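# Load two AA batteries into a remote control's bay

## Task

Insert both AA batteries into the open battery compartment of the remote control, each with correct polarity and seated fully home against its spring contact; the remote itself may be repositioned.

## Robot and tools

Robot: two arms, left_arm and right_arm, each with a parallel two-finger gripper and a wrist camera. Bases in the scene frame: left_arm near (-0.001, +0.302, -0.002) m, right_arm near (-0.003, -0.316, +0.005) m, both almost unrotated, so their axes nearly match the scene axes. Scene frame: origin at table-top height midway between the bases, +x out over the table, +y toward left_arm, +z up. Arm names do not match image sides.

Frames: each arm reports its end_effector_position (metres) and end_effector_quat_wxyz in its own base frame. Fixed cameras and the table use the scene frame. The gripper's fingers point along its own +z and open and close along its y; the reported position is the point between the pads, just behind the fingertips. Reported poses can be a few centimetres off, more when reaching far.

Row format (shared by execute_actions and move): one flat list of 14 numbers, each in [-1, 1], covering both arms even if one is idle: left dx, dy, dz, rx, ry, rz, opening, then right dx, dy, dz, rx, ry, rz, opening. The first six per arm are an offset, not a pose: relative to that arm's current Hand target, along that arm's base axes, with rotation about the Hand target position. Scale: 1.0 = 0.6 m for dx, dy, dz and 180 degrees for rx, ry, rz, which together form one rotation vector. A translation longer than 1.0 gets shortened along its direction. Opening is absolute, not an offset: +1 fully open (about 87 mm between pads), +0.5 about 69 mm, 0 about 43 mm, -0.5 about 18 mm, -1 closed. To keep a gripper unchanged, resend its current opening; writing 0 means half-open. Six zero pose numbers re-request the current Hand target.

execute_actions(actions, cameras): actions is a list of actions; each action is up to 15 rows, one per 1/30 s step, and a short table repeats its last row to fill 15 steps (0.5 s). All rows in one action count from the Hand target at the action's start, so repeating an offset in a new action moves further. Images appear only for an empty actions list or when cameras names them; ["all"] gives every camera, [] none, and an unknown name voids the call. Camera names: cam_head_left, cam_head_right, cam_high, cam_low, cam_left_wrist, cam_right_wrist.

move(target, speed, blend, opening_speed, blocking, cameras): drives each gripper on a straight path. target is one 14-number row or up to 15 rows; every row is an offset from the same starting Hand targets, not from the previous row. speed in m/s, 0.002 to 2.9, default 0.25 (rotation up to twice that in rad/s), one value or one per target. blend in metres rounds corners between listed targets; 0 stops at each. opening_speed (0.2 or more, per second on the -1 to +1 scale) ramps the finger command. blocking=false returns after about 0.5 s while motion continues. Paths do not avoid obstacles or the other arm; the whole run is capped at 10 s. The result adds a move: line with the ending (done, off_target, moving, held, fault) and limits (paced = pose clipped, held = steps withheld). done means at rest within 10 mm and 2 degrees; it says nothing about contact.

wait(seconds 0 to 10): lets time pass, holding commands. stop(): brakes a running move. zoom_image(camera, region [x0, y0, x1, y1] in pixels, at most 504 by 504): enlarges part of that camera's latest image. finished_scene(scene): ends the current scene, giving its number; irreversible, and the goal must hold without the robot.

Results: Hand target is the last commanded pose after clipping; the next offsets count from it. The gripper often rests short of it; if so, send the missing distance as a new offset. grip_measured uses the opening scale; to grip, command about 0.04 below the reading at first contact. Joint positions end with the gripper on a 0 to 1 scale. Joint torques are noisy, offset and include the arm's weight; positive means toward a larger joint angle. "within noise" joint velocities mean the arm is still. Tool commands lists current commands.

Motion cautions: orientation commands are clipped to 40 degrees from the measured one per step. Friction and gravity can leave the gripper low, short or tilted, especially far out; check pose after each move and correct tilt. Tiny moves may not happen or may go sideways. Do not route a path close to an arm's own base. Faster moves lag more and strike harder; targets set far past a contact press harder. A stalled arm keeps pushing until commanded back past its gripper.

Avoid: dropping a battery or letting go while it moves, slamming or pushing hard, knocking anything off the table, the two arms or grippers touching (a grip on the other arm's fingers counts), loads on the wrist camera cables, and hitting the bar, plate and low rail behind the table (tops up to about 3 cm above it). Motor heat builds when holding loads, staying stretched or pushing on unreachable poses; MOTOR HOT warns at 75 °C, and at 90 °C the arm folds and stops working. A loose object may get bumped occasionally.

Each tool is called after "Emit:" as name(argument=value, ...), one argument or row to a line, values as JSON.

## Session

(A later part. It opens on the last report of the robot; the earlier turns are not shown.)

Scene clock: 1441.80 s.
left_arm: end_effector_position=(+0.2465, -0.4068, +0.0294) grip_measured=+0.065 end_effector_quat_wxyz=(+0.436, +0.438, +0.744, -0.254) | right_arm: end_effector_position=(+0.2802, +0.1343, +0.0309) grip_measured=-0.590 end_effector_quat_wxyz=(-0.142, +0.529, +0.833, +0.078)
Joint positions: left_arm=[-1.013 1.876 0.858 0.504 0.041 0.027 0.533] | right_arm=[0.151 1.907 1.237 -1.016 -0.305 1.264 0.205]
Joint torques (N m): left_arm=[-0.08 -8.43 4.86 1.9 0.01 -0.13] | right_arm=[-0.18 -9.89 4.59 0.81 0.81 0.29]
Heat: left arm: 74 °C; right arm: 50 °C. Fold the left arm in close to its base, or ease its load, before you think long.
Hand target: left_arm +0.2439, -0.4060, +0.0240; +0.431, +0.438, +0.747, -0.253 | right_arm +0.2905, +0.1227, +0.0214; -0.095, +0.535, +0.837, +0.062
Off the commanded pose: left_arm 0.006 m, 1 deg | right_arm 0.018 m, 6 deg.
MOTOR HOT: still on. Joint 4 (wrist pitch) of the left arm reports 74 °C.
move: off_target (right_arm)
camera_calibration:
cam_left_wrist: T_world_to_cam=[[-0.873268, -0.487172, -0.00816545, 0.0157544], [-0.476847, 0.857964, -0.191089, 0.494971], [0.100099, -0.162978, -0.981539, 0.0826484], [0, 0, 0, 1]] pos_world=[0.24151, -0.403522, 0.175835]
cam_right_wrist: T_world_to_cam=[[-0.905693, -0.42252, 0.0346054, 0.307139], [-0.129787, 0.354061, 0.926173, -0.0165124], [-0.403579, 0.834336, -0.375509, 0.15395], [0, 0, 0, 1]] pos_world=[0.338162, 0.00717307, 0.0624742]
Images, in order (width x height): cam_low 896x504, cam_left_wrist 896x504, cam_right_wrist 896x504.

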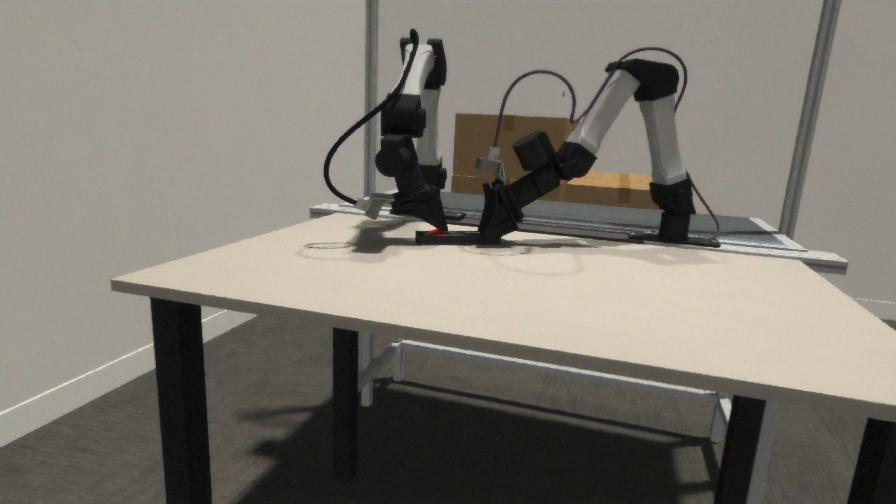

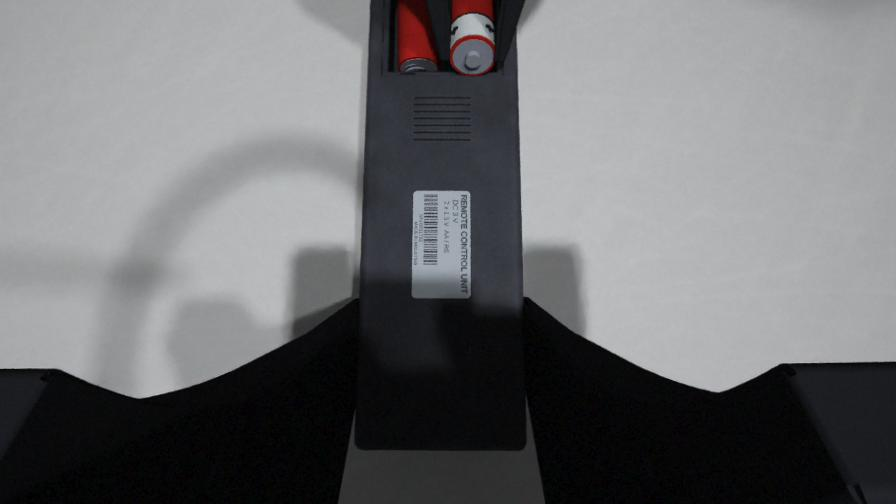

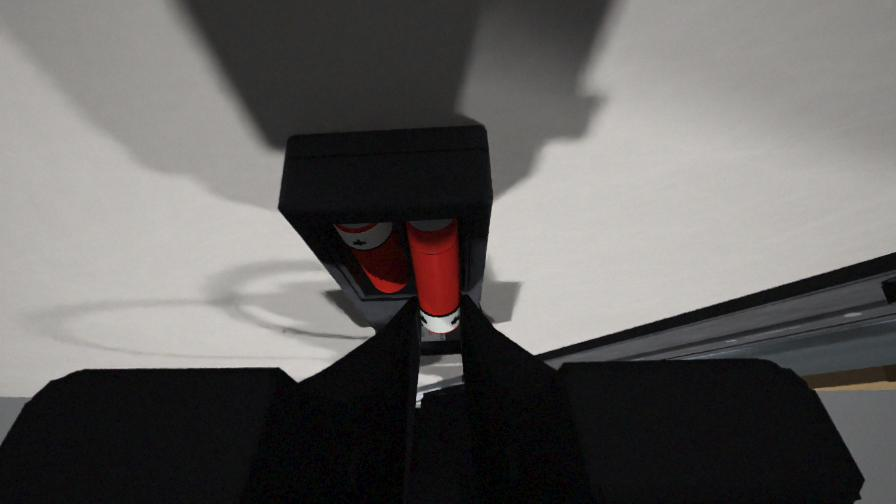

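Emit:
move(
  target=[0,0,0,0,0,0,0.0,0.009,-0.0188,0.002,0,0,0,-0.7],
  speed=0.06,
  cameras=["cam_left_wrist", "cam_low"],
)

Emit:
zoom_image(
  camera="cam_left_wrist",
  region=[350, 0, 550, 100],
)

Emit:
zoom_image(
  camera="cam_low",
  region=[395, 195, 475, 250],
)

Scene clock: 1447.30 s.
left_arm: end_effector_position=(+0.2471, -0.4074, +0.0304) grip_measured=+0.065 end_effector_quat_wxyz=(+0.438, +0.438, +0.743, -0.255) | right_arm: end_effector_position=(+0.2815, +0.1317, +0.0307) grip_measured=-0.590 end_effector_quat_wxyz=(-0.140, +0.529, +0.833, +0.079)
Joint positions: left_arm=[-1.013 1.876 0.858 0.509 0.04 0.027 0.532] | right_arm=[0.143 1.907 1.237 -1.015 -0.303 1.258 0.205]
Joint torques (N m): left_arm=[-0.28 -8.4 4.85 1.85 0.01 -0.17] | right_arm=[-2.63 -8.91 6.57 0.62 0.85 0.01]
Heat: left arm: 72 °C; right arm: 50 °C. Fold the left arm in close to its base, or ease its load, before you think long.
Hand target: left_arm +0.2439, -0.4060, +0.0240; +0.431, +0.438, +0.747, -0.253 | right_arm +0.2959, +0.1114, +0.0226; -0.095, +0.535, +0.838, +0.062
Off the commanded pose: left_arm 0.007 m, 1 deg | right_arm 0.026 m, 6 deg.
MOTOR HOT: still on. Joint 4 (wrist pitch) of the left arm reports 72 °C.
move: off_target (right_arm)
camera_calibration:
cam_left_wrist: T_world_to_cam=[[-0.872916, -0.487792, -0.00879702, 0.0156273], [-0.47681, 0.856804, -0.196313, 0.495658], [0.103297, -0.16717, -0.980502, 0.0809792], [0, 0, 0, 1]] pos_world=[0.241611, -0.403522, 0.176842]
Images, in order (width x height): cam_low 896x504, cam_left_wrist 896x504.

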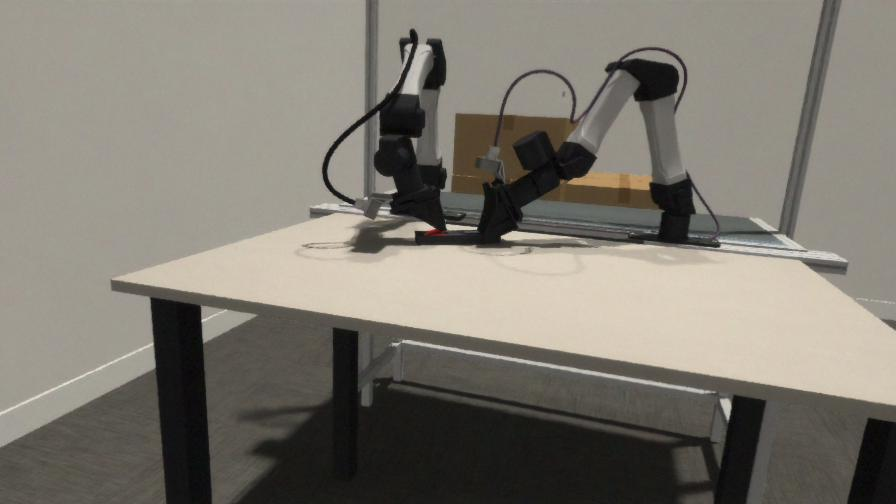

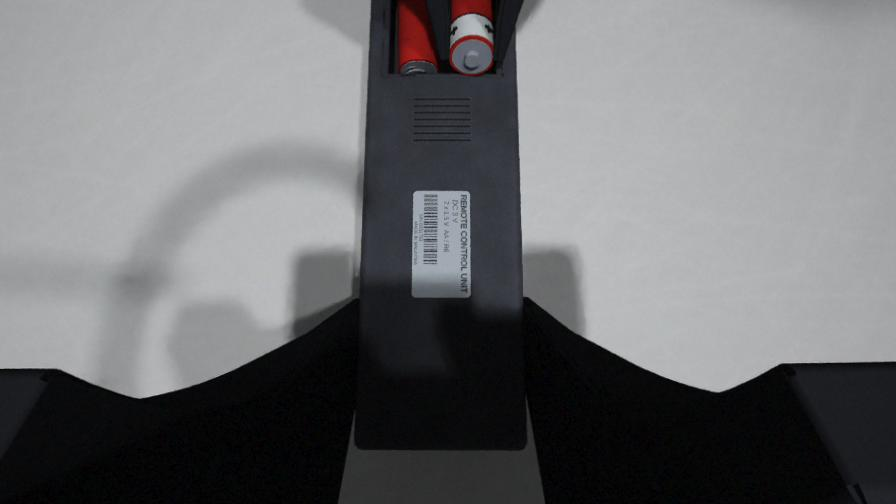

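Scaled by 2.520.

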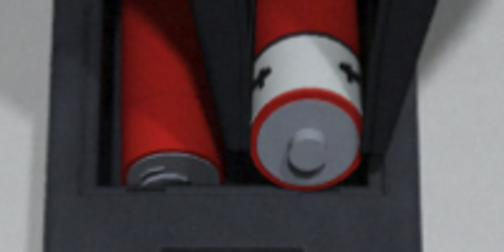

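Scaled by 6.300.

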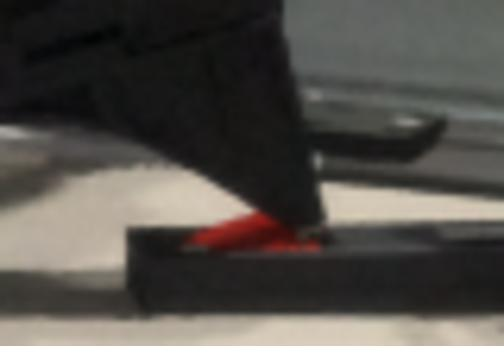

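Emit:
move(
  target=[-0.0094,0.0177,0,0,0,0,0.0,0.0043,-0.009,0.0,0,0,0,-0.7],
  speed=0.06,
  cameras=["cam_left_wrist", "cam_low"],
)

Emit:
zoom_image(
  camera="cam_left_wrist",
  region=[350, 0, 550, 100],
)

Emit:
zoom_image(
  camera="cam_low",
  region=[395, 195, 475, 250],
)

Scene clock: 1452.50 s.
left_arm: end_effector_position=(+0.2458, -0.4057, +0.0295) grip_measured=+0.065 end_effector_quat_wxyz=(+0.447, +0.435, +0.737, -0.260) | right_arm: end_effector_position=(+0.2815, +0.1301, +0.0315) grip_measured=-0.590 end_effector_quat_wxyz=(-0.143, +0.526, +0.835, +0.083)
Joint positions: left_arm=[-1.013 1.876 0.824 0.567 0.041 0.027 0.532] | right_arm=[0.134 1.907 1.237 -1.016 -0.312 1.24 0.205]
Joint torques (N m): left_arm=[-0.02 -11.6 3.58 1.5 0.03 -0.18] | right_arm=[-3.41 -8.35 7.47 0.56 0.95 0.01]
Heat: left arm: 72 °C; right arm: 50 °C. Fold the left arm in close to its base, or ease its load, before you think long.
Hand target: left_arm +0.2383, -0.3955, +0.0240; +0.431, +0.438, +0.747, -0.253 | right_arm +0.2985, +0.1059, +0.0226; -0.095, +0.535, +0.837, +0.062
Off the commanded pose: left_arm 0.014 m, 2 deg | right_arm 0.031 m, 6 deg.
MOTOR HOT: still on. Joint 4 (wrist pitch) of the left arm reports 72 °C.
move: off_target (left_arm, right_arm)
camera_calibration:
cam_left_wrist: T_world_to_cam=[[-0.87331, -0.487073, -0.00943924, 0.0157446], [-0.473281, 0.852855, -0.220552, 0.491681], [0.115475, -0.188143, -0.97533, 0.0687815], [0, 0, 0, 1]] pos_world=[0.238511, -0.398724, 0.175674]
Images, in order (width x height): cam_low 896x504, cam_left_wrist 896x504.

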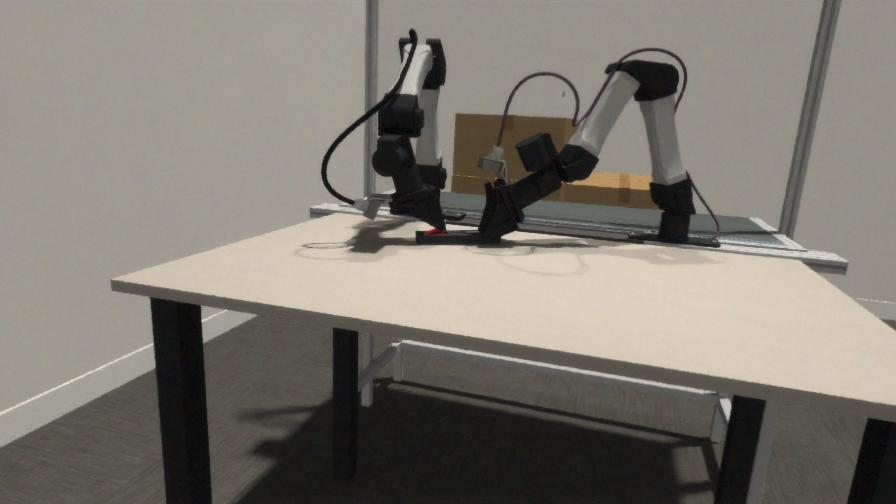

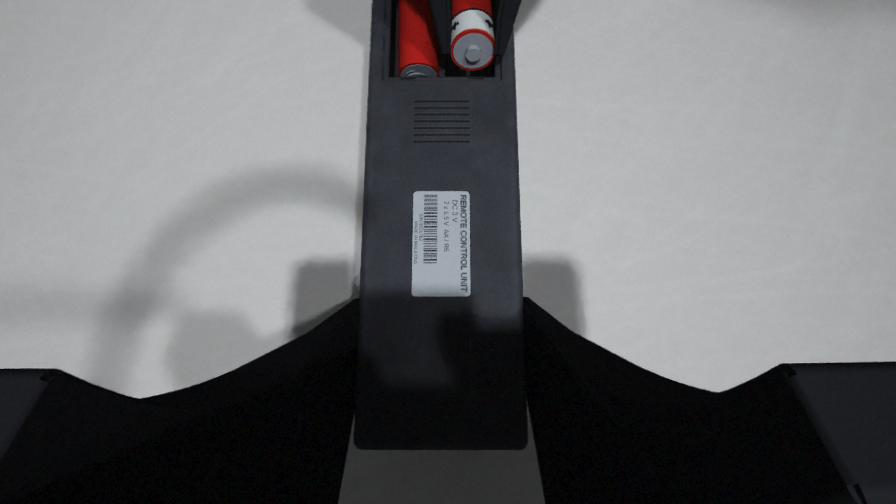

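Scaled by 2.520.

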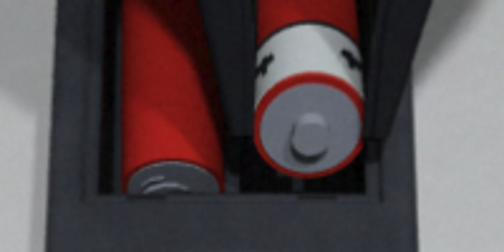

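Scaled by 6.300.

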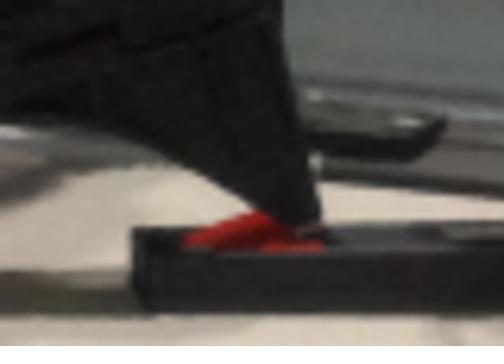

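Emit:
move(
  target=[-0.004,0.0074,0,0,0,0,0.0,0.0043,-0.009,-0.016,-0.025,-0.012,0,-0.7],
  speed=0.06,
  cameras=["cam_left_wrist", "cam_low"],
)

Emit:
zoom_image(
  camera="cam_left_wrist",
  region=[350, 0, 550, 100],
)

Emit:
zoom_image(
  camera="cam_low",
  region=[395, 195, 475, 250],
)

Scene clock: 1456.90 s.
left_arm: end_effector_position=(+0.2450, -0.4052, +0.0313) grip_measured=+0.065 end_effector_quat_wxyz=(+0.453, +0.433, +0.733, -0.264) | right_arm: end_effector_position=(+0.2812, +0.1293, +0.0302) grip_measured=-0.590 end_effector_quat_wxyz=(-0.138, +0.525, +0.836, +0.077)
Joint positions: left_arm=[-1.013 1.871 0.808 0.596 0.043 0.027 0.532] | right_arm=[0.139 1.907 1.237 -1.016 -0.297 1.243 0.205]
Joint torques (N m): left_arm=[0.27 -12.44 3 1.33 0.08 -0.11] | right_arm=[-1.92 -9.43 5.39 0.98 1.62 0.26]
Heat: left arm: 71 °C; right arm: 50 °C.
Hand target: left_arm +0.2359, -0.3910, +0.0240; +0.431, +0.438, +0.747, -0.253 | right_arm +0.3011, +0.1005, +0.0130; -0.058, +0.537, +0.841, +0.039
Off the commanded pose: left_arm 0.018 m, 3 deg | right_arm 0.039 m, 10 deg.
MOTOR HOT: cleared for the motors of the left arm.
move: off_target (left_arm, right_arm)
camera_calibration:
cam_left_wrist: T_world_to_cam=[[-0.874243, -0.485401, -0.00924737, 0.0161743], [-0.469633, 0.850365, -0.237328, 0.489916], [0.123063, -0.20314, -0.971385, 0.0626693], [0, 0, 0, 1]] pos_world=[0.236509, -0.396026, 0.177297]
Images, in order (width x height): cam_low 896x504, cam_left_wrist 896x504.

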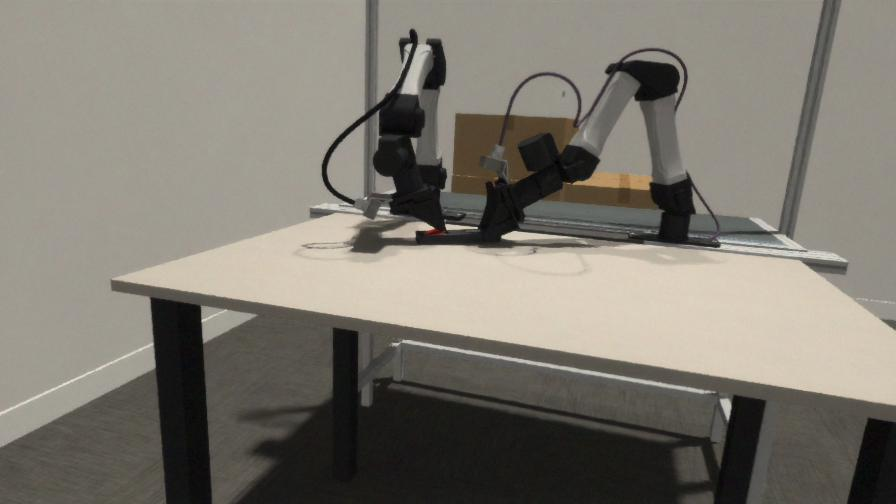

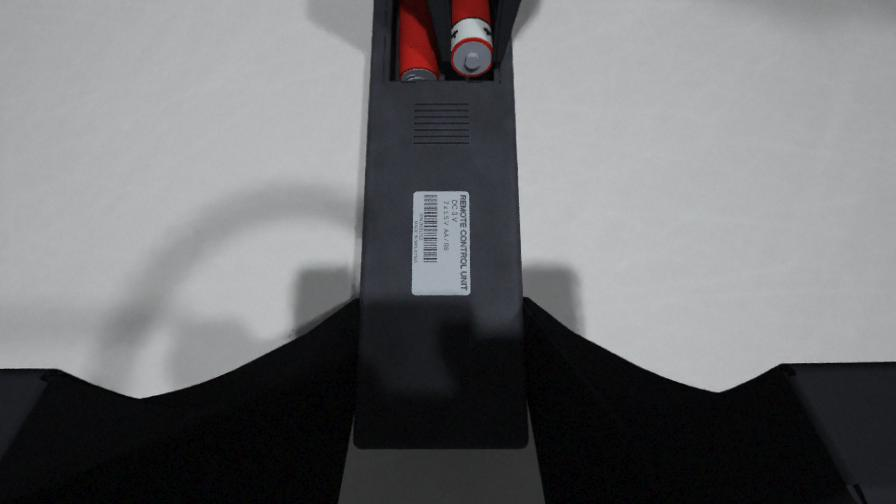

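Scaled by 2.520.

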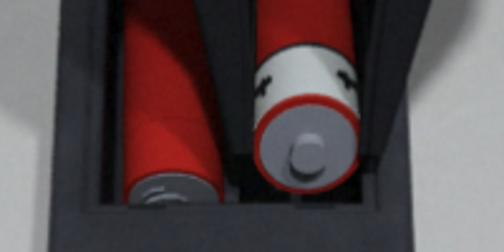

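Scaled by 6.300.

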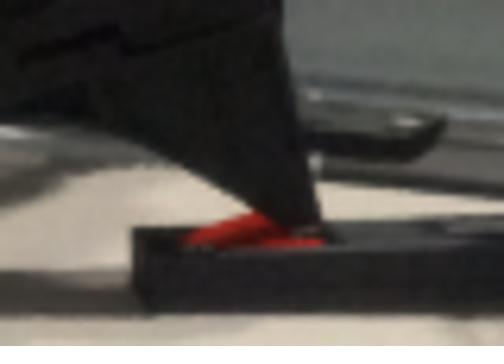

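Emit:
move(
  target=[0.0118,-0.0183,0,0,0,0,0.0,-0.0273,0.036,0.017,0.035,0.017,0,-0.7],
  speed=0.06,
  cameras=["cam_left_wrist", "cam_low"],
)

Emit:
zoom_image(
  camera="cam_left_wrist",
  region=[350, 0, 550, 100],
)

Emit:
zoom_image(
  camera="cam_low",
  region=[395, 195, 475, 250],
)

Scene clock: 1465.37 s.
left_arm: end_effector_position=(+0.2449, -0.4054, +0.0304) grip_measured=+0.065 end_effector_quat_wxyz=(+0.446, +0.435, +0.737, -0.261) | right_arm: end_effector_position=(+0.2794, +0.1321, +0.0291) grip_measured=-0.590 end_effector_quat_wxyz=(-0.142, +0.527, +0.834, +0.084)
Joint positions: left_arm=[-1.013 1.871 0.822 0.565 0.044 0.027 0.532] | right_arm=[0.141 1.901 1.218 -0.999 -0.313 1.25 0.205]
Joint torques (N m): left_arm=[0.28 -8.87 6.06 1.46 0.02 -0.14] | right_arm=[-0.51 -10.02 4.48 0.61 0.55 0.26]
Heat: left arm: 69 °C; right arm: 50 °C.
Hand target: left_arm +0.2430, -0.4020, +0.0241; +0.431, +0.438, +0.747, -0.253 | right_arm +0.2846, +0.1222, +0.0231; -0.110, +0.533, +0.836, +0.071
Off the commanded pose: left_arm 0.008 m, 2 deg | right_arm 0.013 m, 4 deg.
move: off_target (right_arm)
camera_calibration:
cam_left_wrist: T_world_to_cam=[[-0.874625, -0.484734, -0.00804452, 0.0163804], [-0.471214, 0.853897, -0.220947, 0.491138], [0.11397, -0.189455, -0.975253, 0.0697533], [0, 0, 0, 1]] pos_world=[0.237808, -0.398226, 0.176674]
Images, in order (width x height): cam_low 896x504, cam_left_wrist 896x504.

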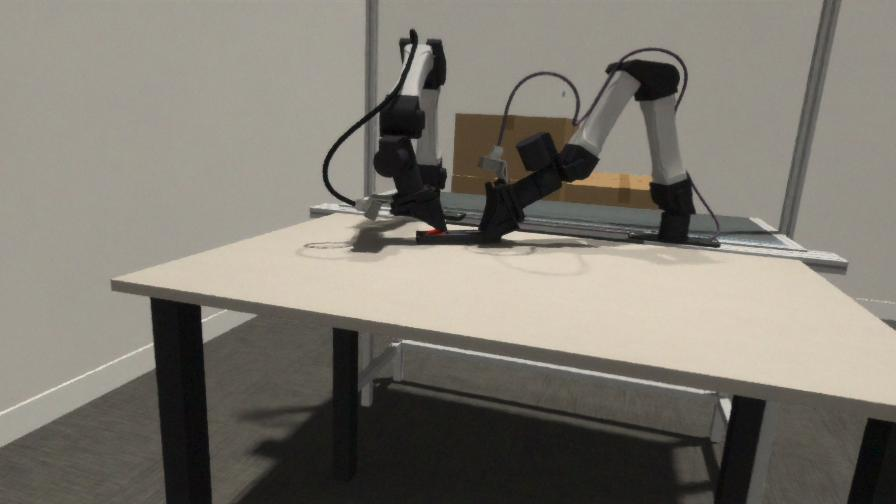

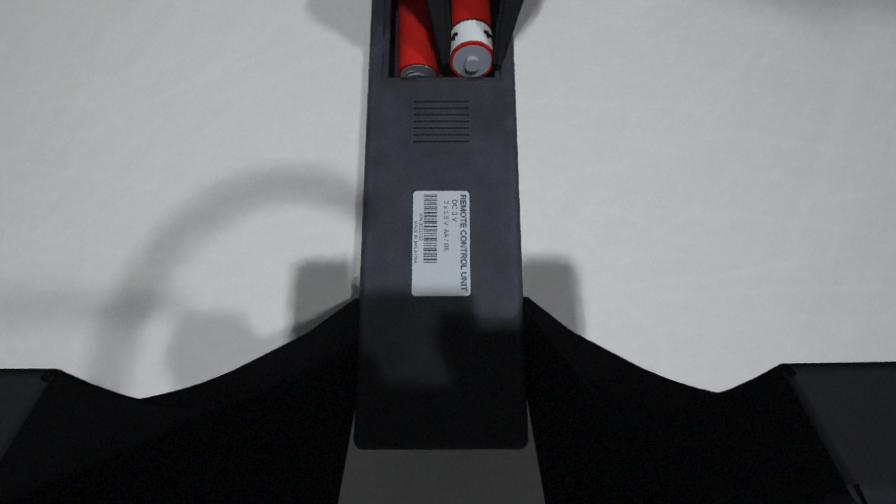

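Scaled by 2.520.

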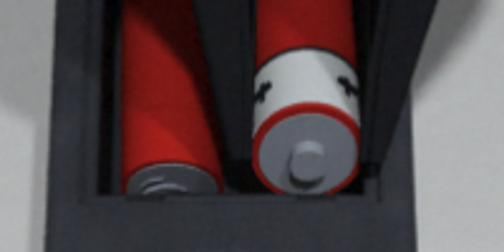

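Scaled by 6.300.

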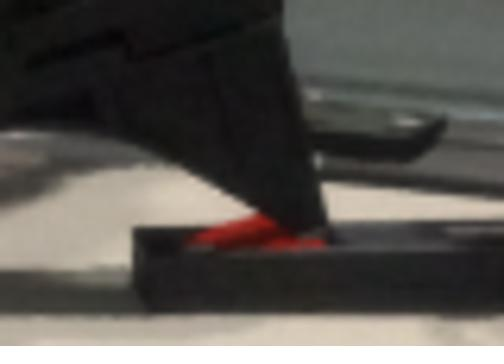

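Emit:
move(
  target=[0,0,0,0,0,0,0.0,0,0,0.002,0,0,0,-0.48],
  opening_speed=0.4,
  cameras=["cam_left_wrist", "cam_low", "cam_right_wrist"],
)

Emit:
zoom_image(
  camera="cam_left_wrist",
  region=[350, 0, 550, 100],
)

Emit:
zoom_image(
  camera="cam_low",
  region=[395, 195, 475, 250],
)

Scene clock: 1468.70 s.
left_arm: end_effector_position=(+0.2432, -0.4025, +0.0261) grip_measured=+0.065 end_effector_quat_wxyz=(+0.438, +0.438, +0.742, -0.257) | right_arm: end_effector_position=(+0.2815, +0.1300, +0.0276) grip_measured=-0.480 end_effector_quat_wxyz=(-0.134, +0.528, +0.835, +0.081)
Joint positions: left_arm=[-1.013 1.871 0.823 0.542 0.044 0.027 0.532] | right_arm=[0.141 1.901 1.218 -0.991 -0.297 1.253 0.26]
Joint torques (N m): left_arm=[0.35 -8.83 6.43 1.58 0 -0.13] | right_arm=[-0.5 -10.17 4.68 0.51 0.4 0.24]
Heat: left arm: 68 °C; right arm: 51 °C.
Hand target: left_arm +0.2430, -0.4020, +0.0241; +0.431, +0.438, +0.747, -0.253 | right_arm +0.2847, +0.1222, +0.0244; -0.109, +0.533, +0.836, +0.071
Off the commanded pose: left_arm 0.002 m, 1 deg | right_arm 0.009 m, 3 deg.
move: off_target (right_arm)
camera_calibration:
cam_left_wrist: T_world_to_cam=[[-0.874723, -0.484575, -0.00692309, 0.0162881], [-0.473642, 0.857838, -0.199443, 0.488556], [0.102584, -0.171178, -0.979885, 0.0764307], [0, 0, 0, 1]] pos_world=[0.237808, -0.398126, 0.172445]
cam_right_wrist: T_world_to_cam=[[-0.905748, -0.423356, 0.0197542, 0.307099], [-0.146974, 0.357477, 0.922284, -0.00726716], [-0.397516, 0.832454, -0.386007, 0.155738], [0, 0, 0, 1]] pos_world=[0.338995, 0.00296483, 0.060752]
Images, in order (width x height): cam_low 896x504, cam_left_wrist 896x504, cam_right_wrist 896x504.

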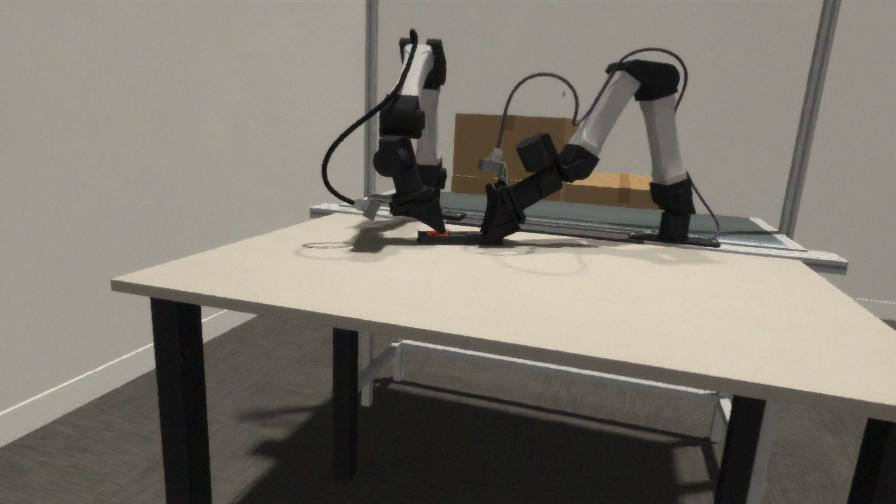

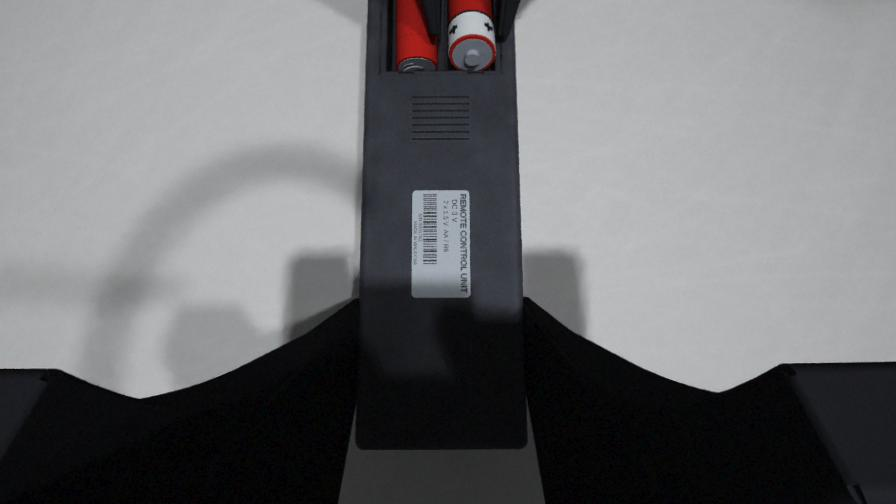

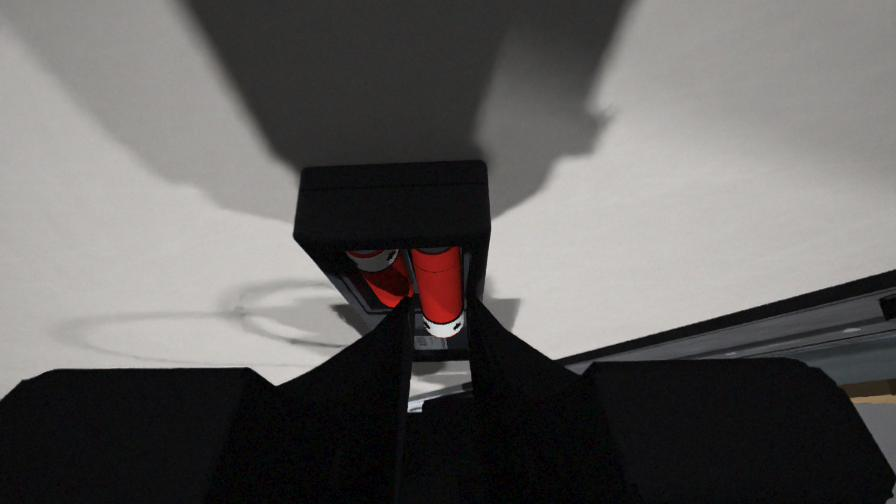

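Scaled by 2.520.

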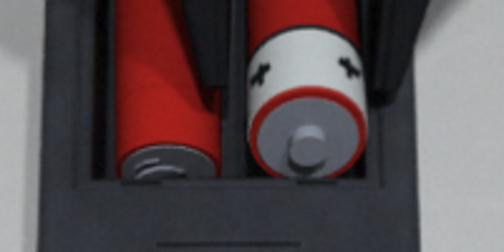

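Scaled by 6.300.

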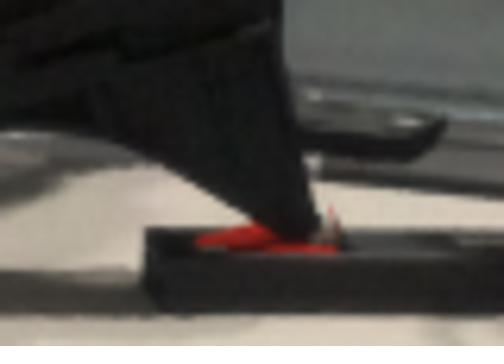

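Emit:
move(
  target=[
    [0,0,0,0,0,0,0.0,-0.003,0.008,0.06,0,0,0,-0.48],
    [0,0,0,0,0,0,0.0,-0.003,0.008,0.10,-0.08,-0.038,0,-0.76],
  ],
  speed=0.08,
  cameras=["cam_left_wrist", "cam_low", "cam_right_wrist"],
)

Emit:
zoom_image(
  camera="cam_left_wrist",
  region=[350, 0, 550, 100],
)

Emit:
zoom_image(
  camera="cam_low",
  region=[395, 195, 475, 250],
)

Emit:
zoom_image(
  camera="cam_right_wrist",
  region=[340, 130, 540, 330],
)

Scene clock: 1476.13 s.
left_arm: end_effector_position=(+0.2432, -0.4025, +0.0261) grip_measured=+0.065 end_effector_quat_wxyz=(+0.438, +0.438, +0.742, -0.257) | right_arm: end_effector_position=(+0.2781, +0.1259, +0.0719) grip_measured=-0.760 end_effector_quat_wxyz=(-0.008, +0.535, +0.845, -0.011)
Joint positions: left_arm=[-1.013 1.871 0.823 0.542 0.044 0.027 0.532] | right_arm=[0.291 1.756 1.31 -1.151 0.002 1.42 0.12]
Joint torques (N m): left_arm=[0.09 -9.05 6.31 1.56 0.01 -0.15] | right_arm=[0.46 -10.1 9.1 0.24 0.24 0.26]
Heat: left arm: 69 °C; right arm: 52 °C.
Hand target: left_arm +0.2430, -0.4020, +0.0242; +0.432, +0.438, +0.747, -0.253 | right_arm +0.2829, +0.1270, +0.0844; +0.008, +0.538, +0.843, -0.002
Off the commanded pose: left_arm 0.002 m, 1 deg | right_arm 0.013 m, 2 deg.
move: off_target (right_arm); target 2's new opening was sent with right_arm's hand 0.013 m and 2 deg from that target
camera_calibration:
cam_left_wrist: T_world_to_cam=[[-0.874723, -0.484575, -0.00692309, 0.0162881], [-0.473642, 0.857838, -0.199443, 0.488556], [0.102584, -0.171178, -0.979885, 0.0764307], [0, 0, 0, 1]] pos_world=[0.237808, -0.398126, 0.172445]
cam_right_wrist: T_world_to_cam=[[-0.907737, -0.417799, 0.0381799, 0.299988], [-0.245714, 0.603197, 0.7588, -0.0388082], [-0.340056, 0.67941, -0.650204, 0.197154], [0, 0, 0, 1]] pos_world=[0.329817, 0.0147954, 0.146184]
Images, in order (width x height): cam_low 896x504, cam_left_wrist 896x504, cam_right_wrist 896x504.

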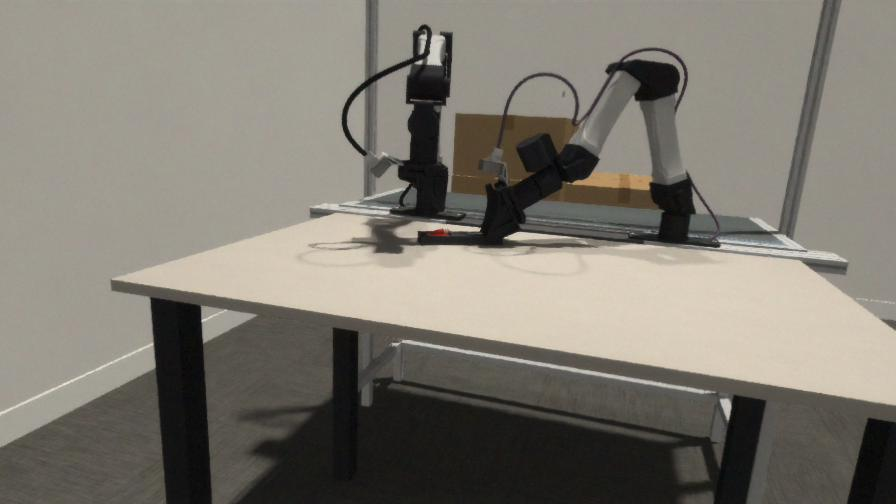

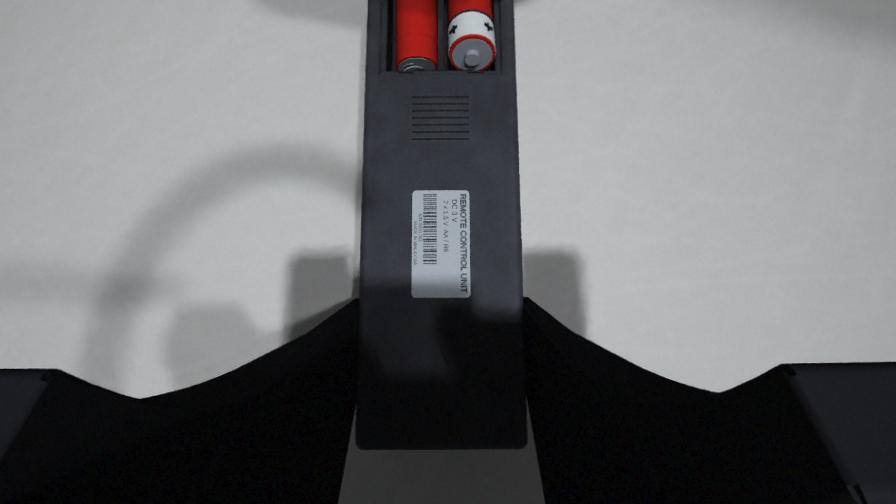

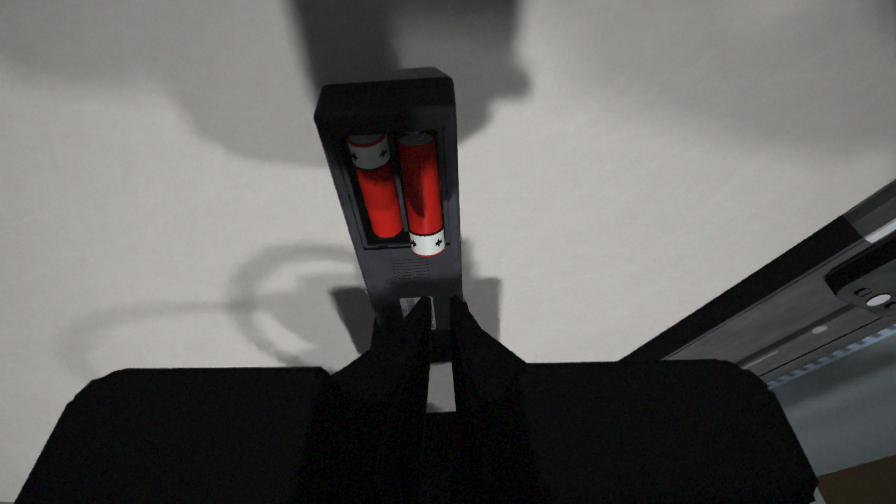

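Scaled by 2.520.

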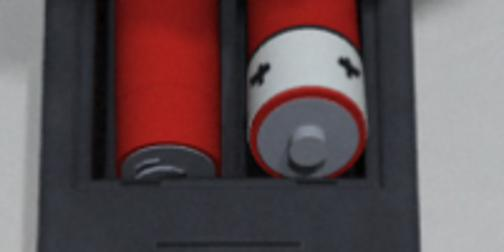

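Scaled by 6.300.

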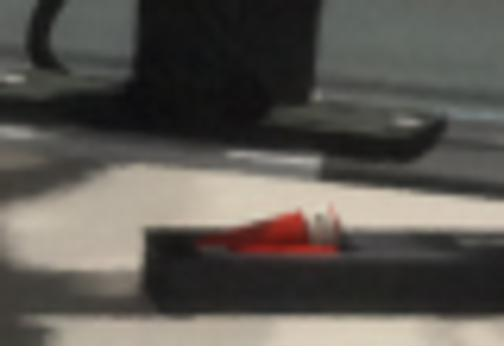

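Scaled by 2.520.

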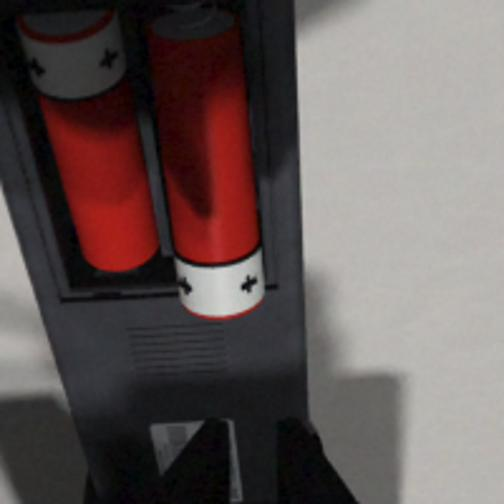

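Emit:
move(
  target=[0,0,0,0,0,0,0.0,-0.0057,-0.0005,-0.0807,0,0,0,-0.76],
  speed=0.08,
  cameras=["cam_low", "cam_right_wrist"],
)

Emit:
zoom_image(
  camera="cam_low",
  region=[395, 195, 475, 250],
)

Emit:
zoom_image(
  camera="cam_right_wrist",
  region=[340, 180, 540, 380],
)

Scene clock: 1484.77 s.
left_arm: end_effector_position=(+0.2432, -0.4025, +0.0261) grip_measured=+0.065 end_effector_quat_wxyz=(+0.438, +0.438, +0.742, -0.257) | right_arm: end_effector_position=(+0.2808, +0.1266, +0.0419) grip_measured=-0.760 end_effector_quat_wxyz=(+0.006, +0.536, +0.844, +0.005)
Joint positions: left_arm=[-1.013 1.871 0.823 0.542 0.044 0.027 0.532] | right_arm=[0.291 1.756 1.188 -0.986 0.003 1.421 0.12]
Joint torques (N m): left_arm=[0.02 -9.02 6.12 1.62 0 -0.16] | right_arm=[0.68 -6.87 5.61 0.62 0.23 0.26]
Heat: left arm: 69 °C; right arm: 52 °C.
Hand target: left_arm +0.2430, -0.4020, +0.0242; +0.432, +0.438, +0.747, -0.253 | right_arm +0.2794, +0.1267, +0.0360; +0.008, +0.538, +0.843, -0.002
Off the commanded pose: left_arm 0.002 m, 1 deg | right_arm 0.006 m, 1 deg.
move: done
camera_calibration:
cam_right_wrist: T_world_to_cam=[[-0.909225, -0.416276, -0.00492679, 0.305941], [-0.276295, 0.594542, 0.755104, -0.00606009], [-0.311403, 0.68792, -0.655587, 0.16926], [0, 0, 0, 1]] pos_world=[0.329202, 0.0145216, 0.117048]
Images, in order (width x height): cam_low 896x504, cam_right_wrist 896x504.

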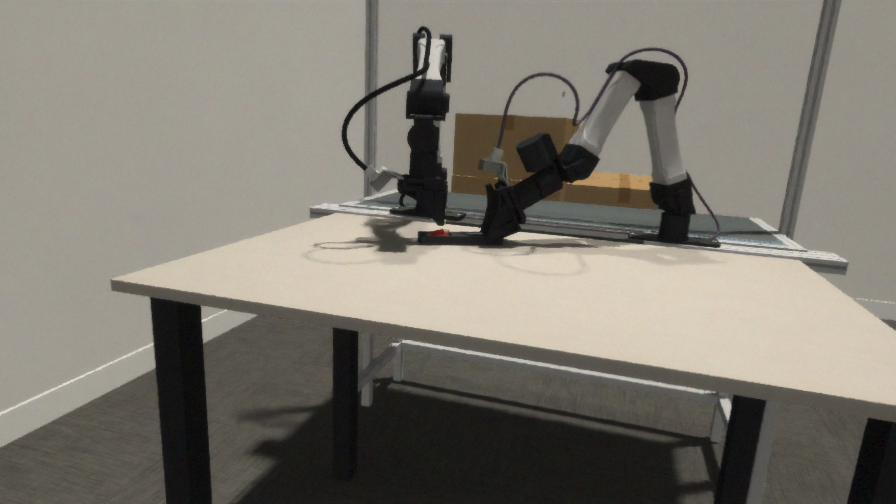

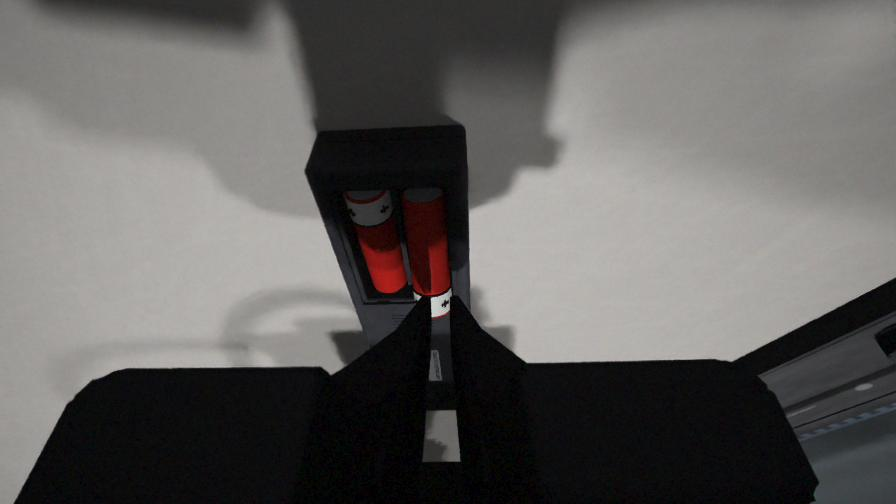

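Scaled by 6.300.

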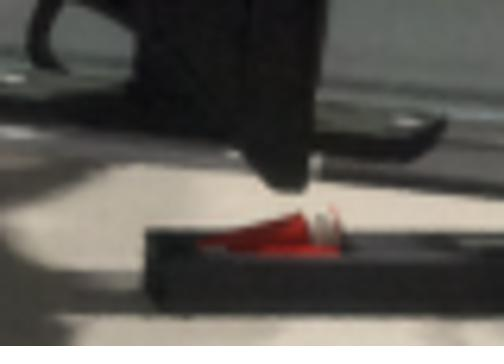

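Scaled by 2.520.

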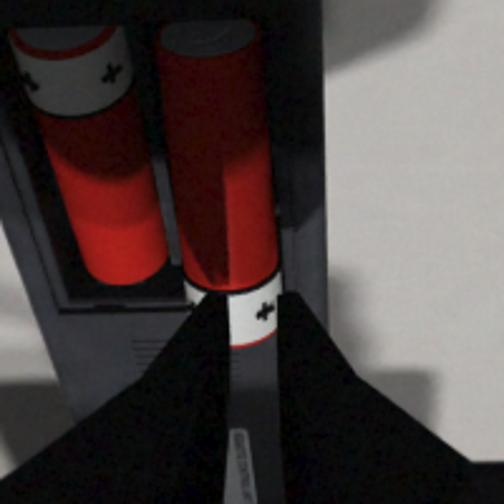

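Emit:
zoom_image(
  camera="cam_low",
  region=[415, 205, 465, 245],
)

Scaled by 10.080.

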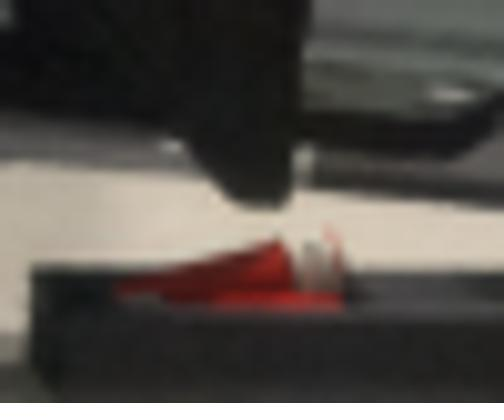

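Emit:
move(
  target=[
    [0,0,0,0,0,0,0.0,-0.0023,0.0165,0.003,0,0,0,-0.76],
    [0,0,0,0,0,0,0.0,-0.0023,0.0165,-0.0155,0,0,0,-0.76],
  ],
  speed=0.08,
  cameras=["cam_low", "cam_right_wrist"],
)

Emit:
zoom_image(
  camera="cam_low",
  region=[415, 205, 465, 245],
)

Emit:
zoom_image(
  camera="cam_right_wrist",
  region=[340, 180, 540, 380],
)

Scene clock: 1539.40 s.
left_arm: end_effector_position=(+0.2432, -0.4025, +0.0261) grip_measured=+0.065 end_effector_quat_wxyz=(+0.438, +0.438, +0.742, -0.257) | right_arm: end_effector_position=(+0.2789, +0.1372, +0.0359) grip_measured=-0.760 end_effector_quat_wxyz=(+0.006, +0.535, +0.845, +0.006)
Joint positions: left_arm=[-1.013 1.871 0.823 0.542 0.044 0.027 0.532] | right_arm=[0.325 1.769 1.177 -0.962 0.003 1.454 0.12]
Joint torques (N m): left_arm=[0.24 -8.96 6.09 1.63 0.07 -0.1] | right_arm=[0.44 -6.34 5.05 0.74 0.23 0.25]
Heat: left arm: 67 °C; right arm: 48 °C.
Hand target: left_arm +0.2431, -0.4020, +0.0242; +0.432, +0.438, +0.747, -0.253 | right_arm +0.2780, +0.1366, +0.0266; +0.008, +0.538, +0.843, -0.002
Off the commanded pose: left_arm 0.002 m, 1 deg | right_arm 0.009 m, 1 deg.
move: done
camera_calibration:
cam_right_wrist: T_world_to_cam=[[-0.908429, -0.417998, -0.00581648, 0.308569], [-0.277902, 0.593448, 0.755374, -0.00772912], [-0.312294, 0.687821, -0.655268, 0.157667], [0, 0, 0, 1]] pos_world=[0.327404, 0.0251216, 0.110947]
Images, in order (width x height): cam_low 896x504, cam_right_wrist 896x504.

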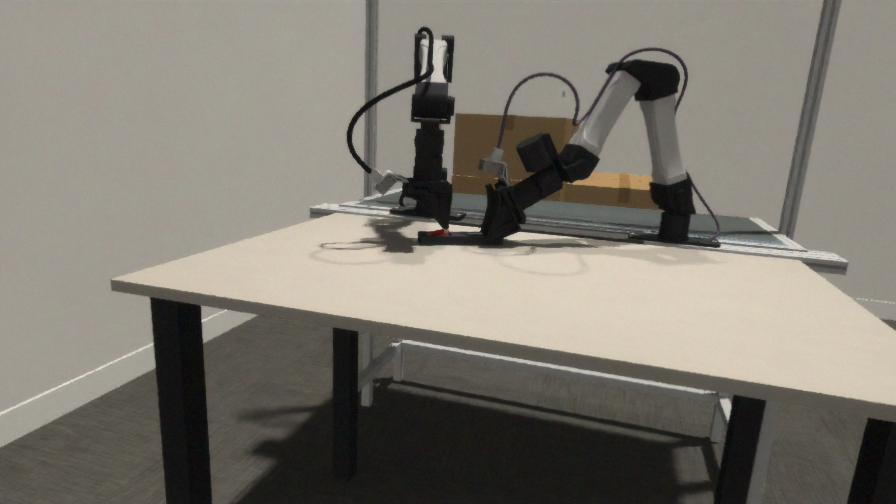

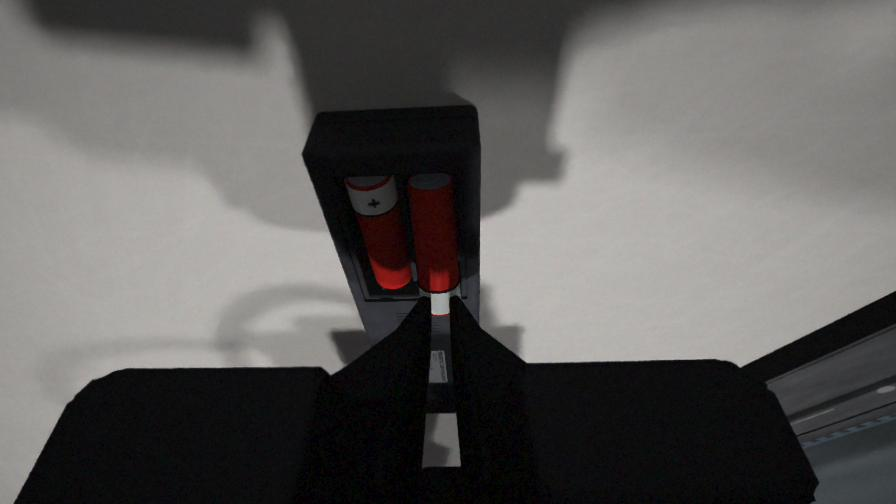

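Scaled by 10.080.

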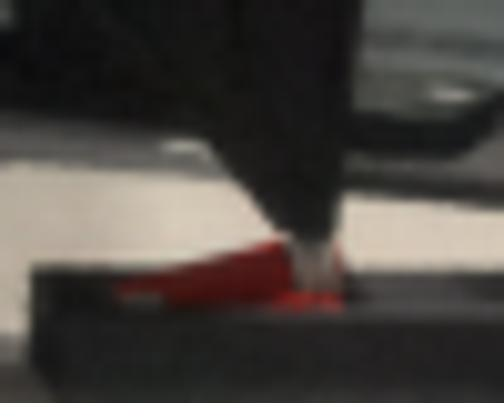

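Scaled by 2.520.

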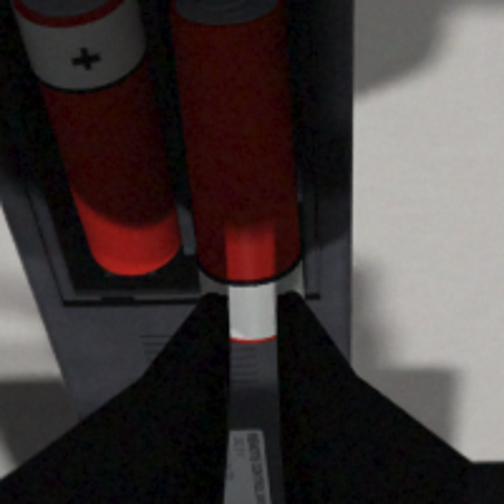

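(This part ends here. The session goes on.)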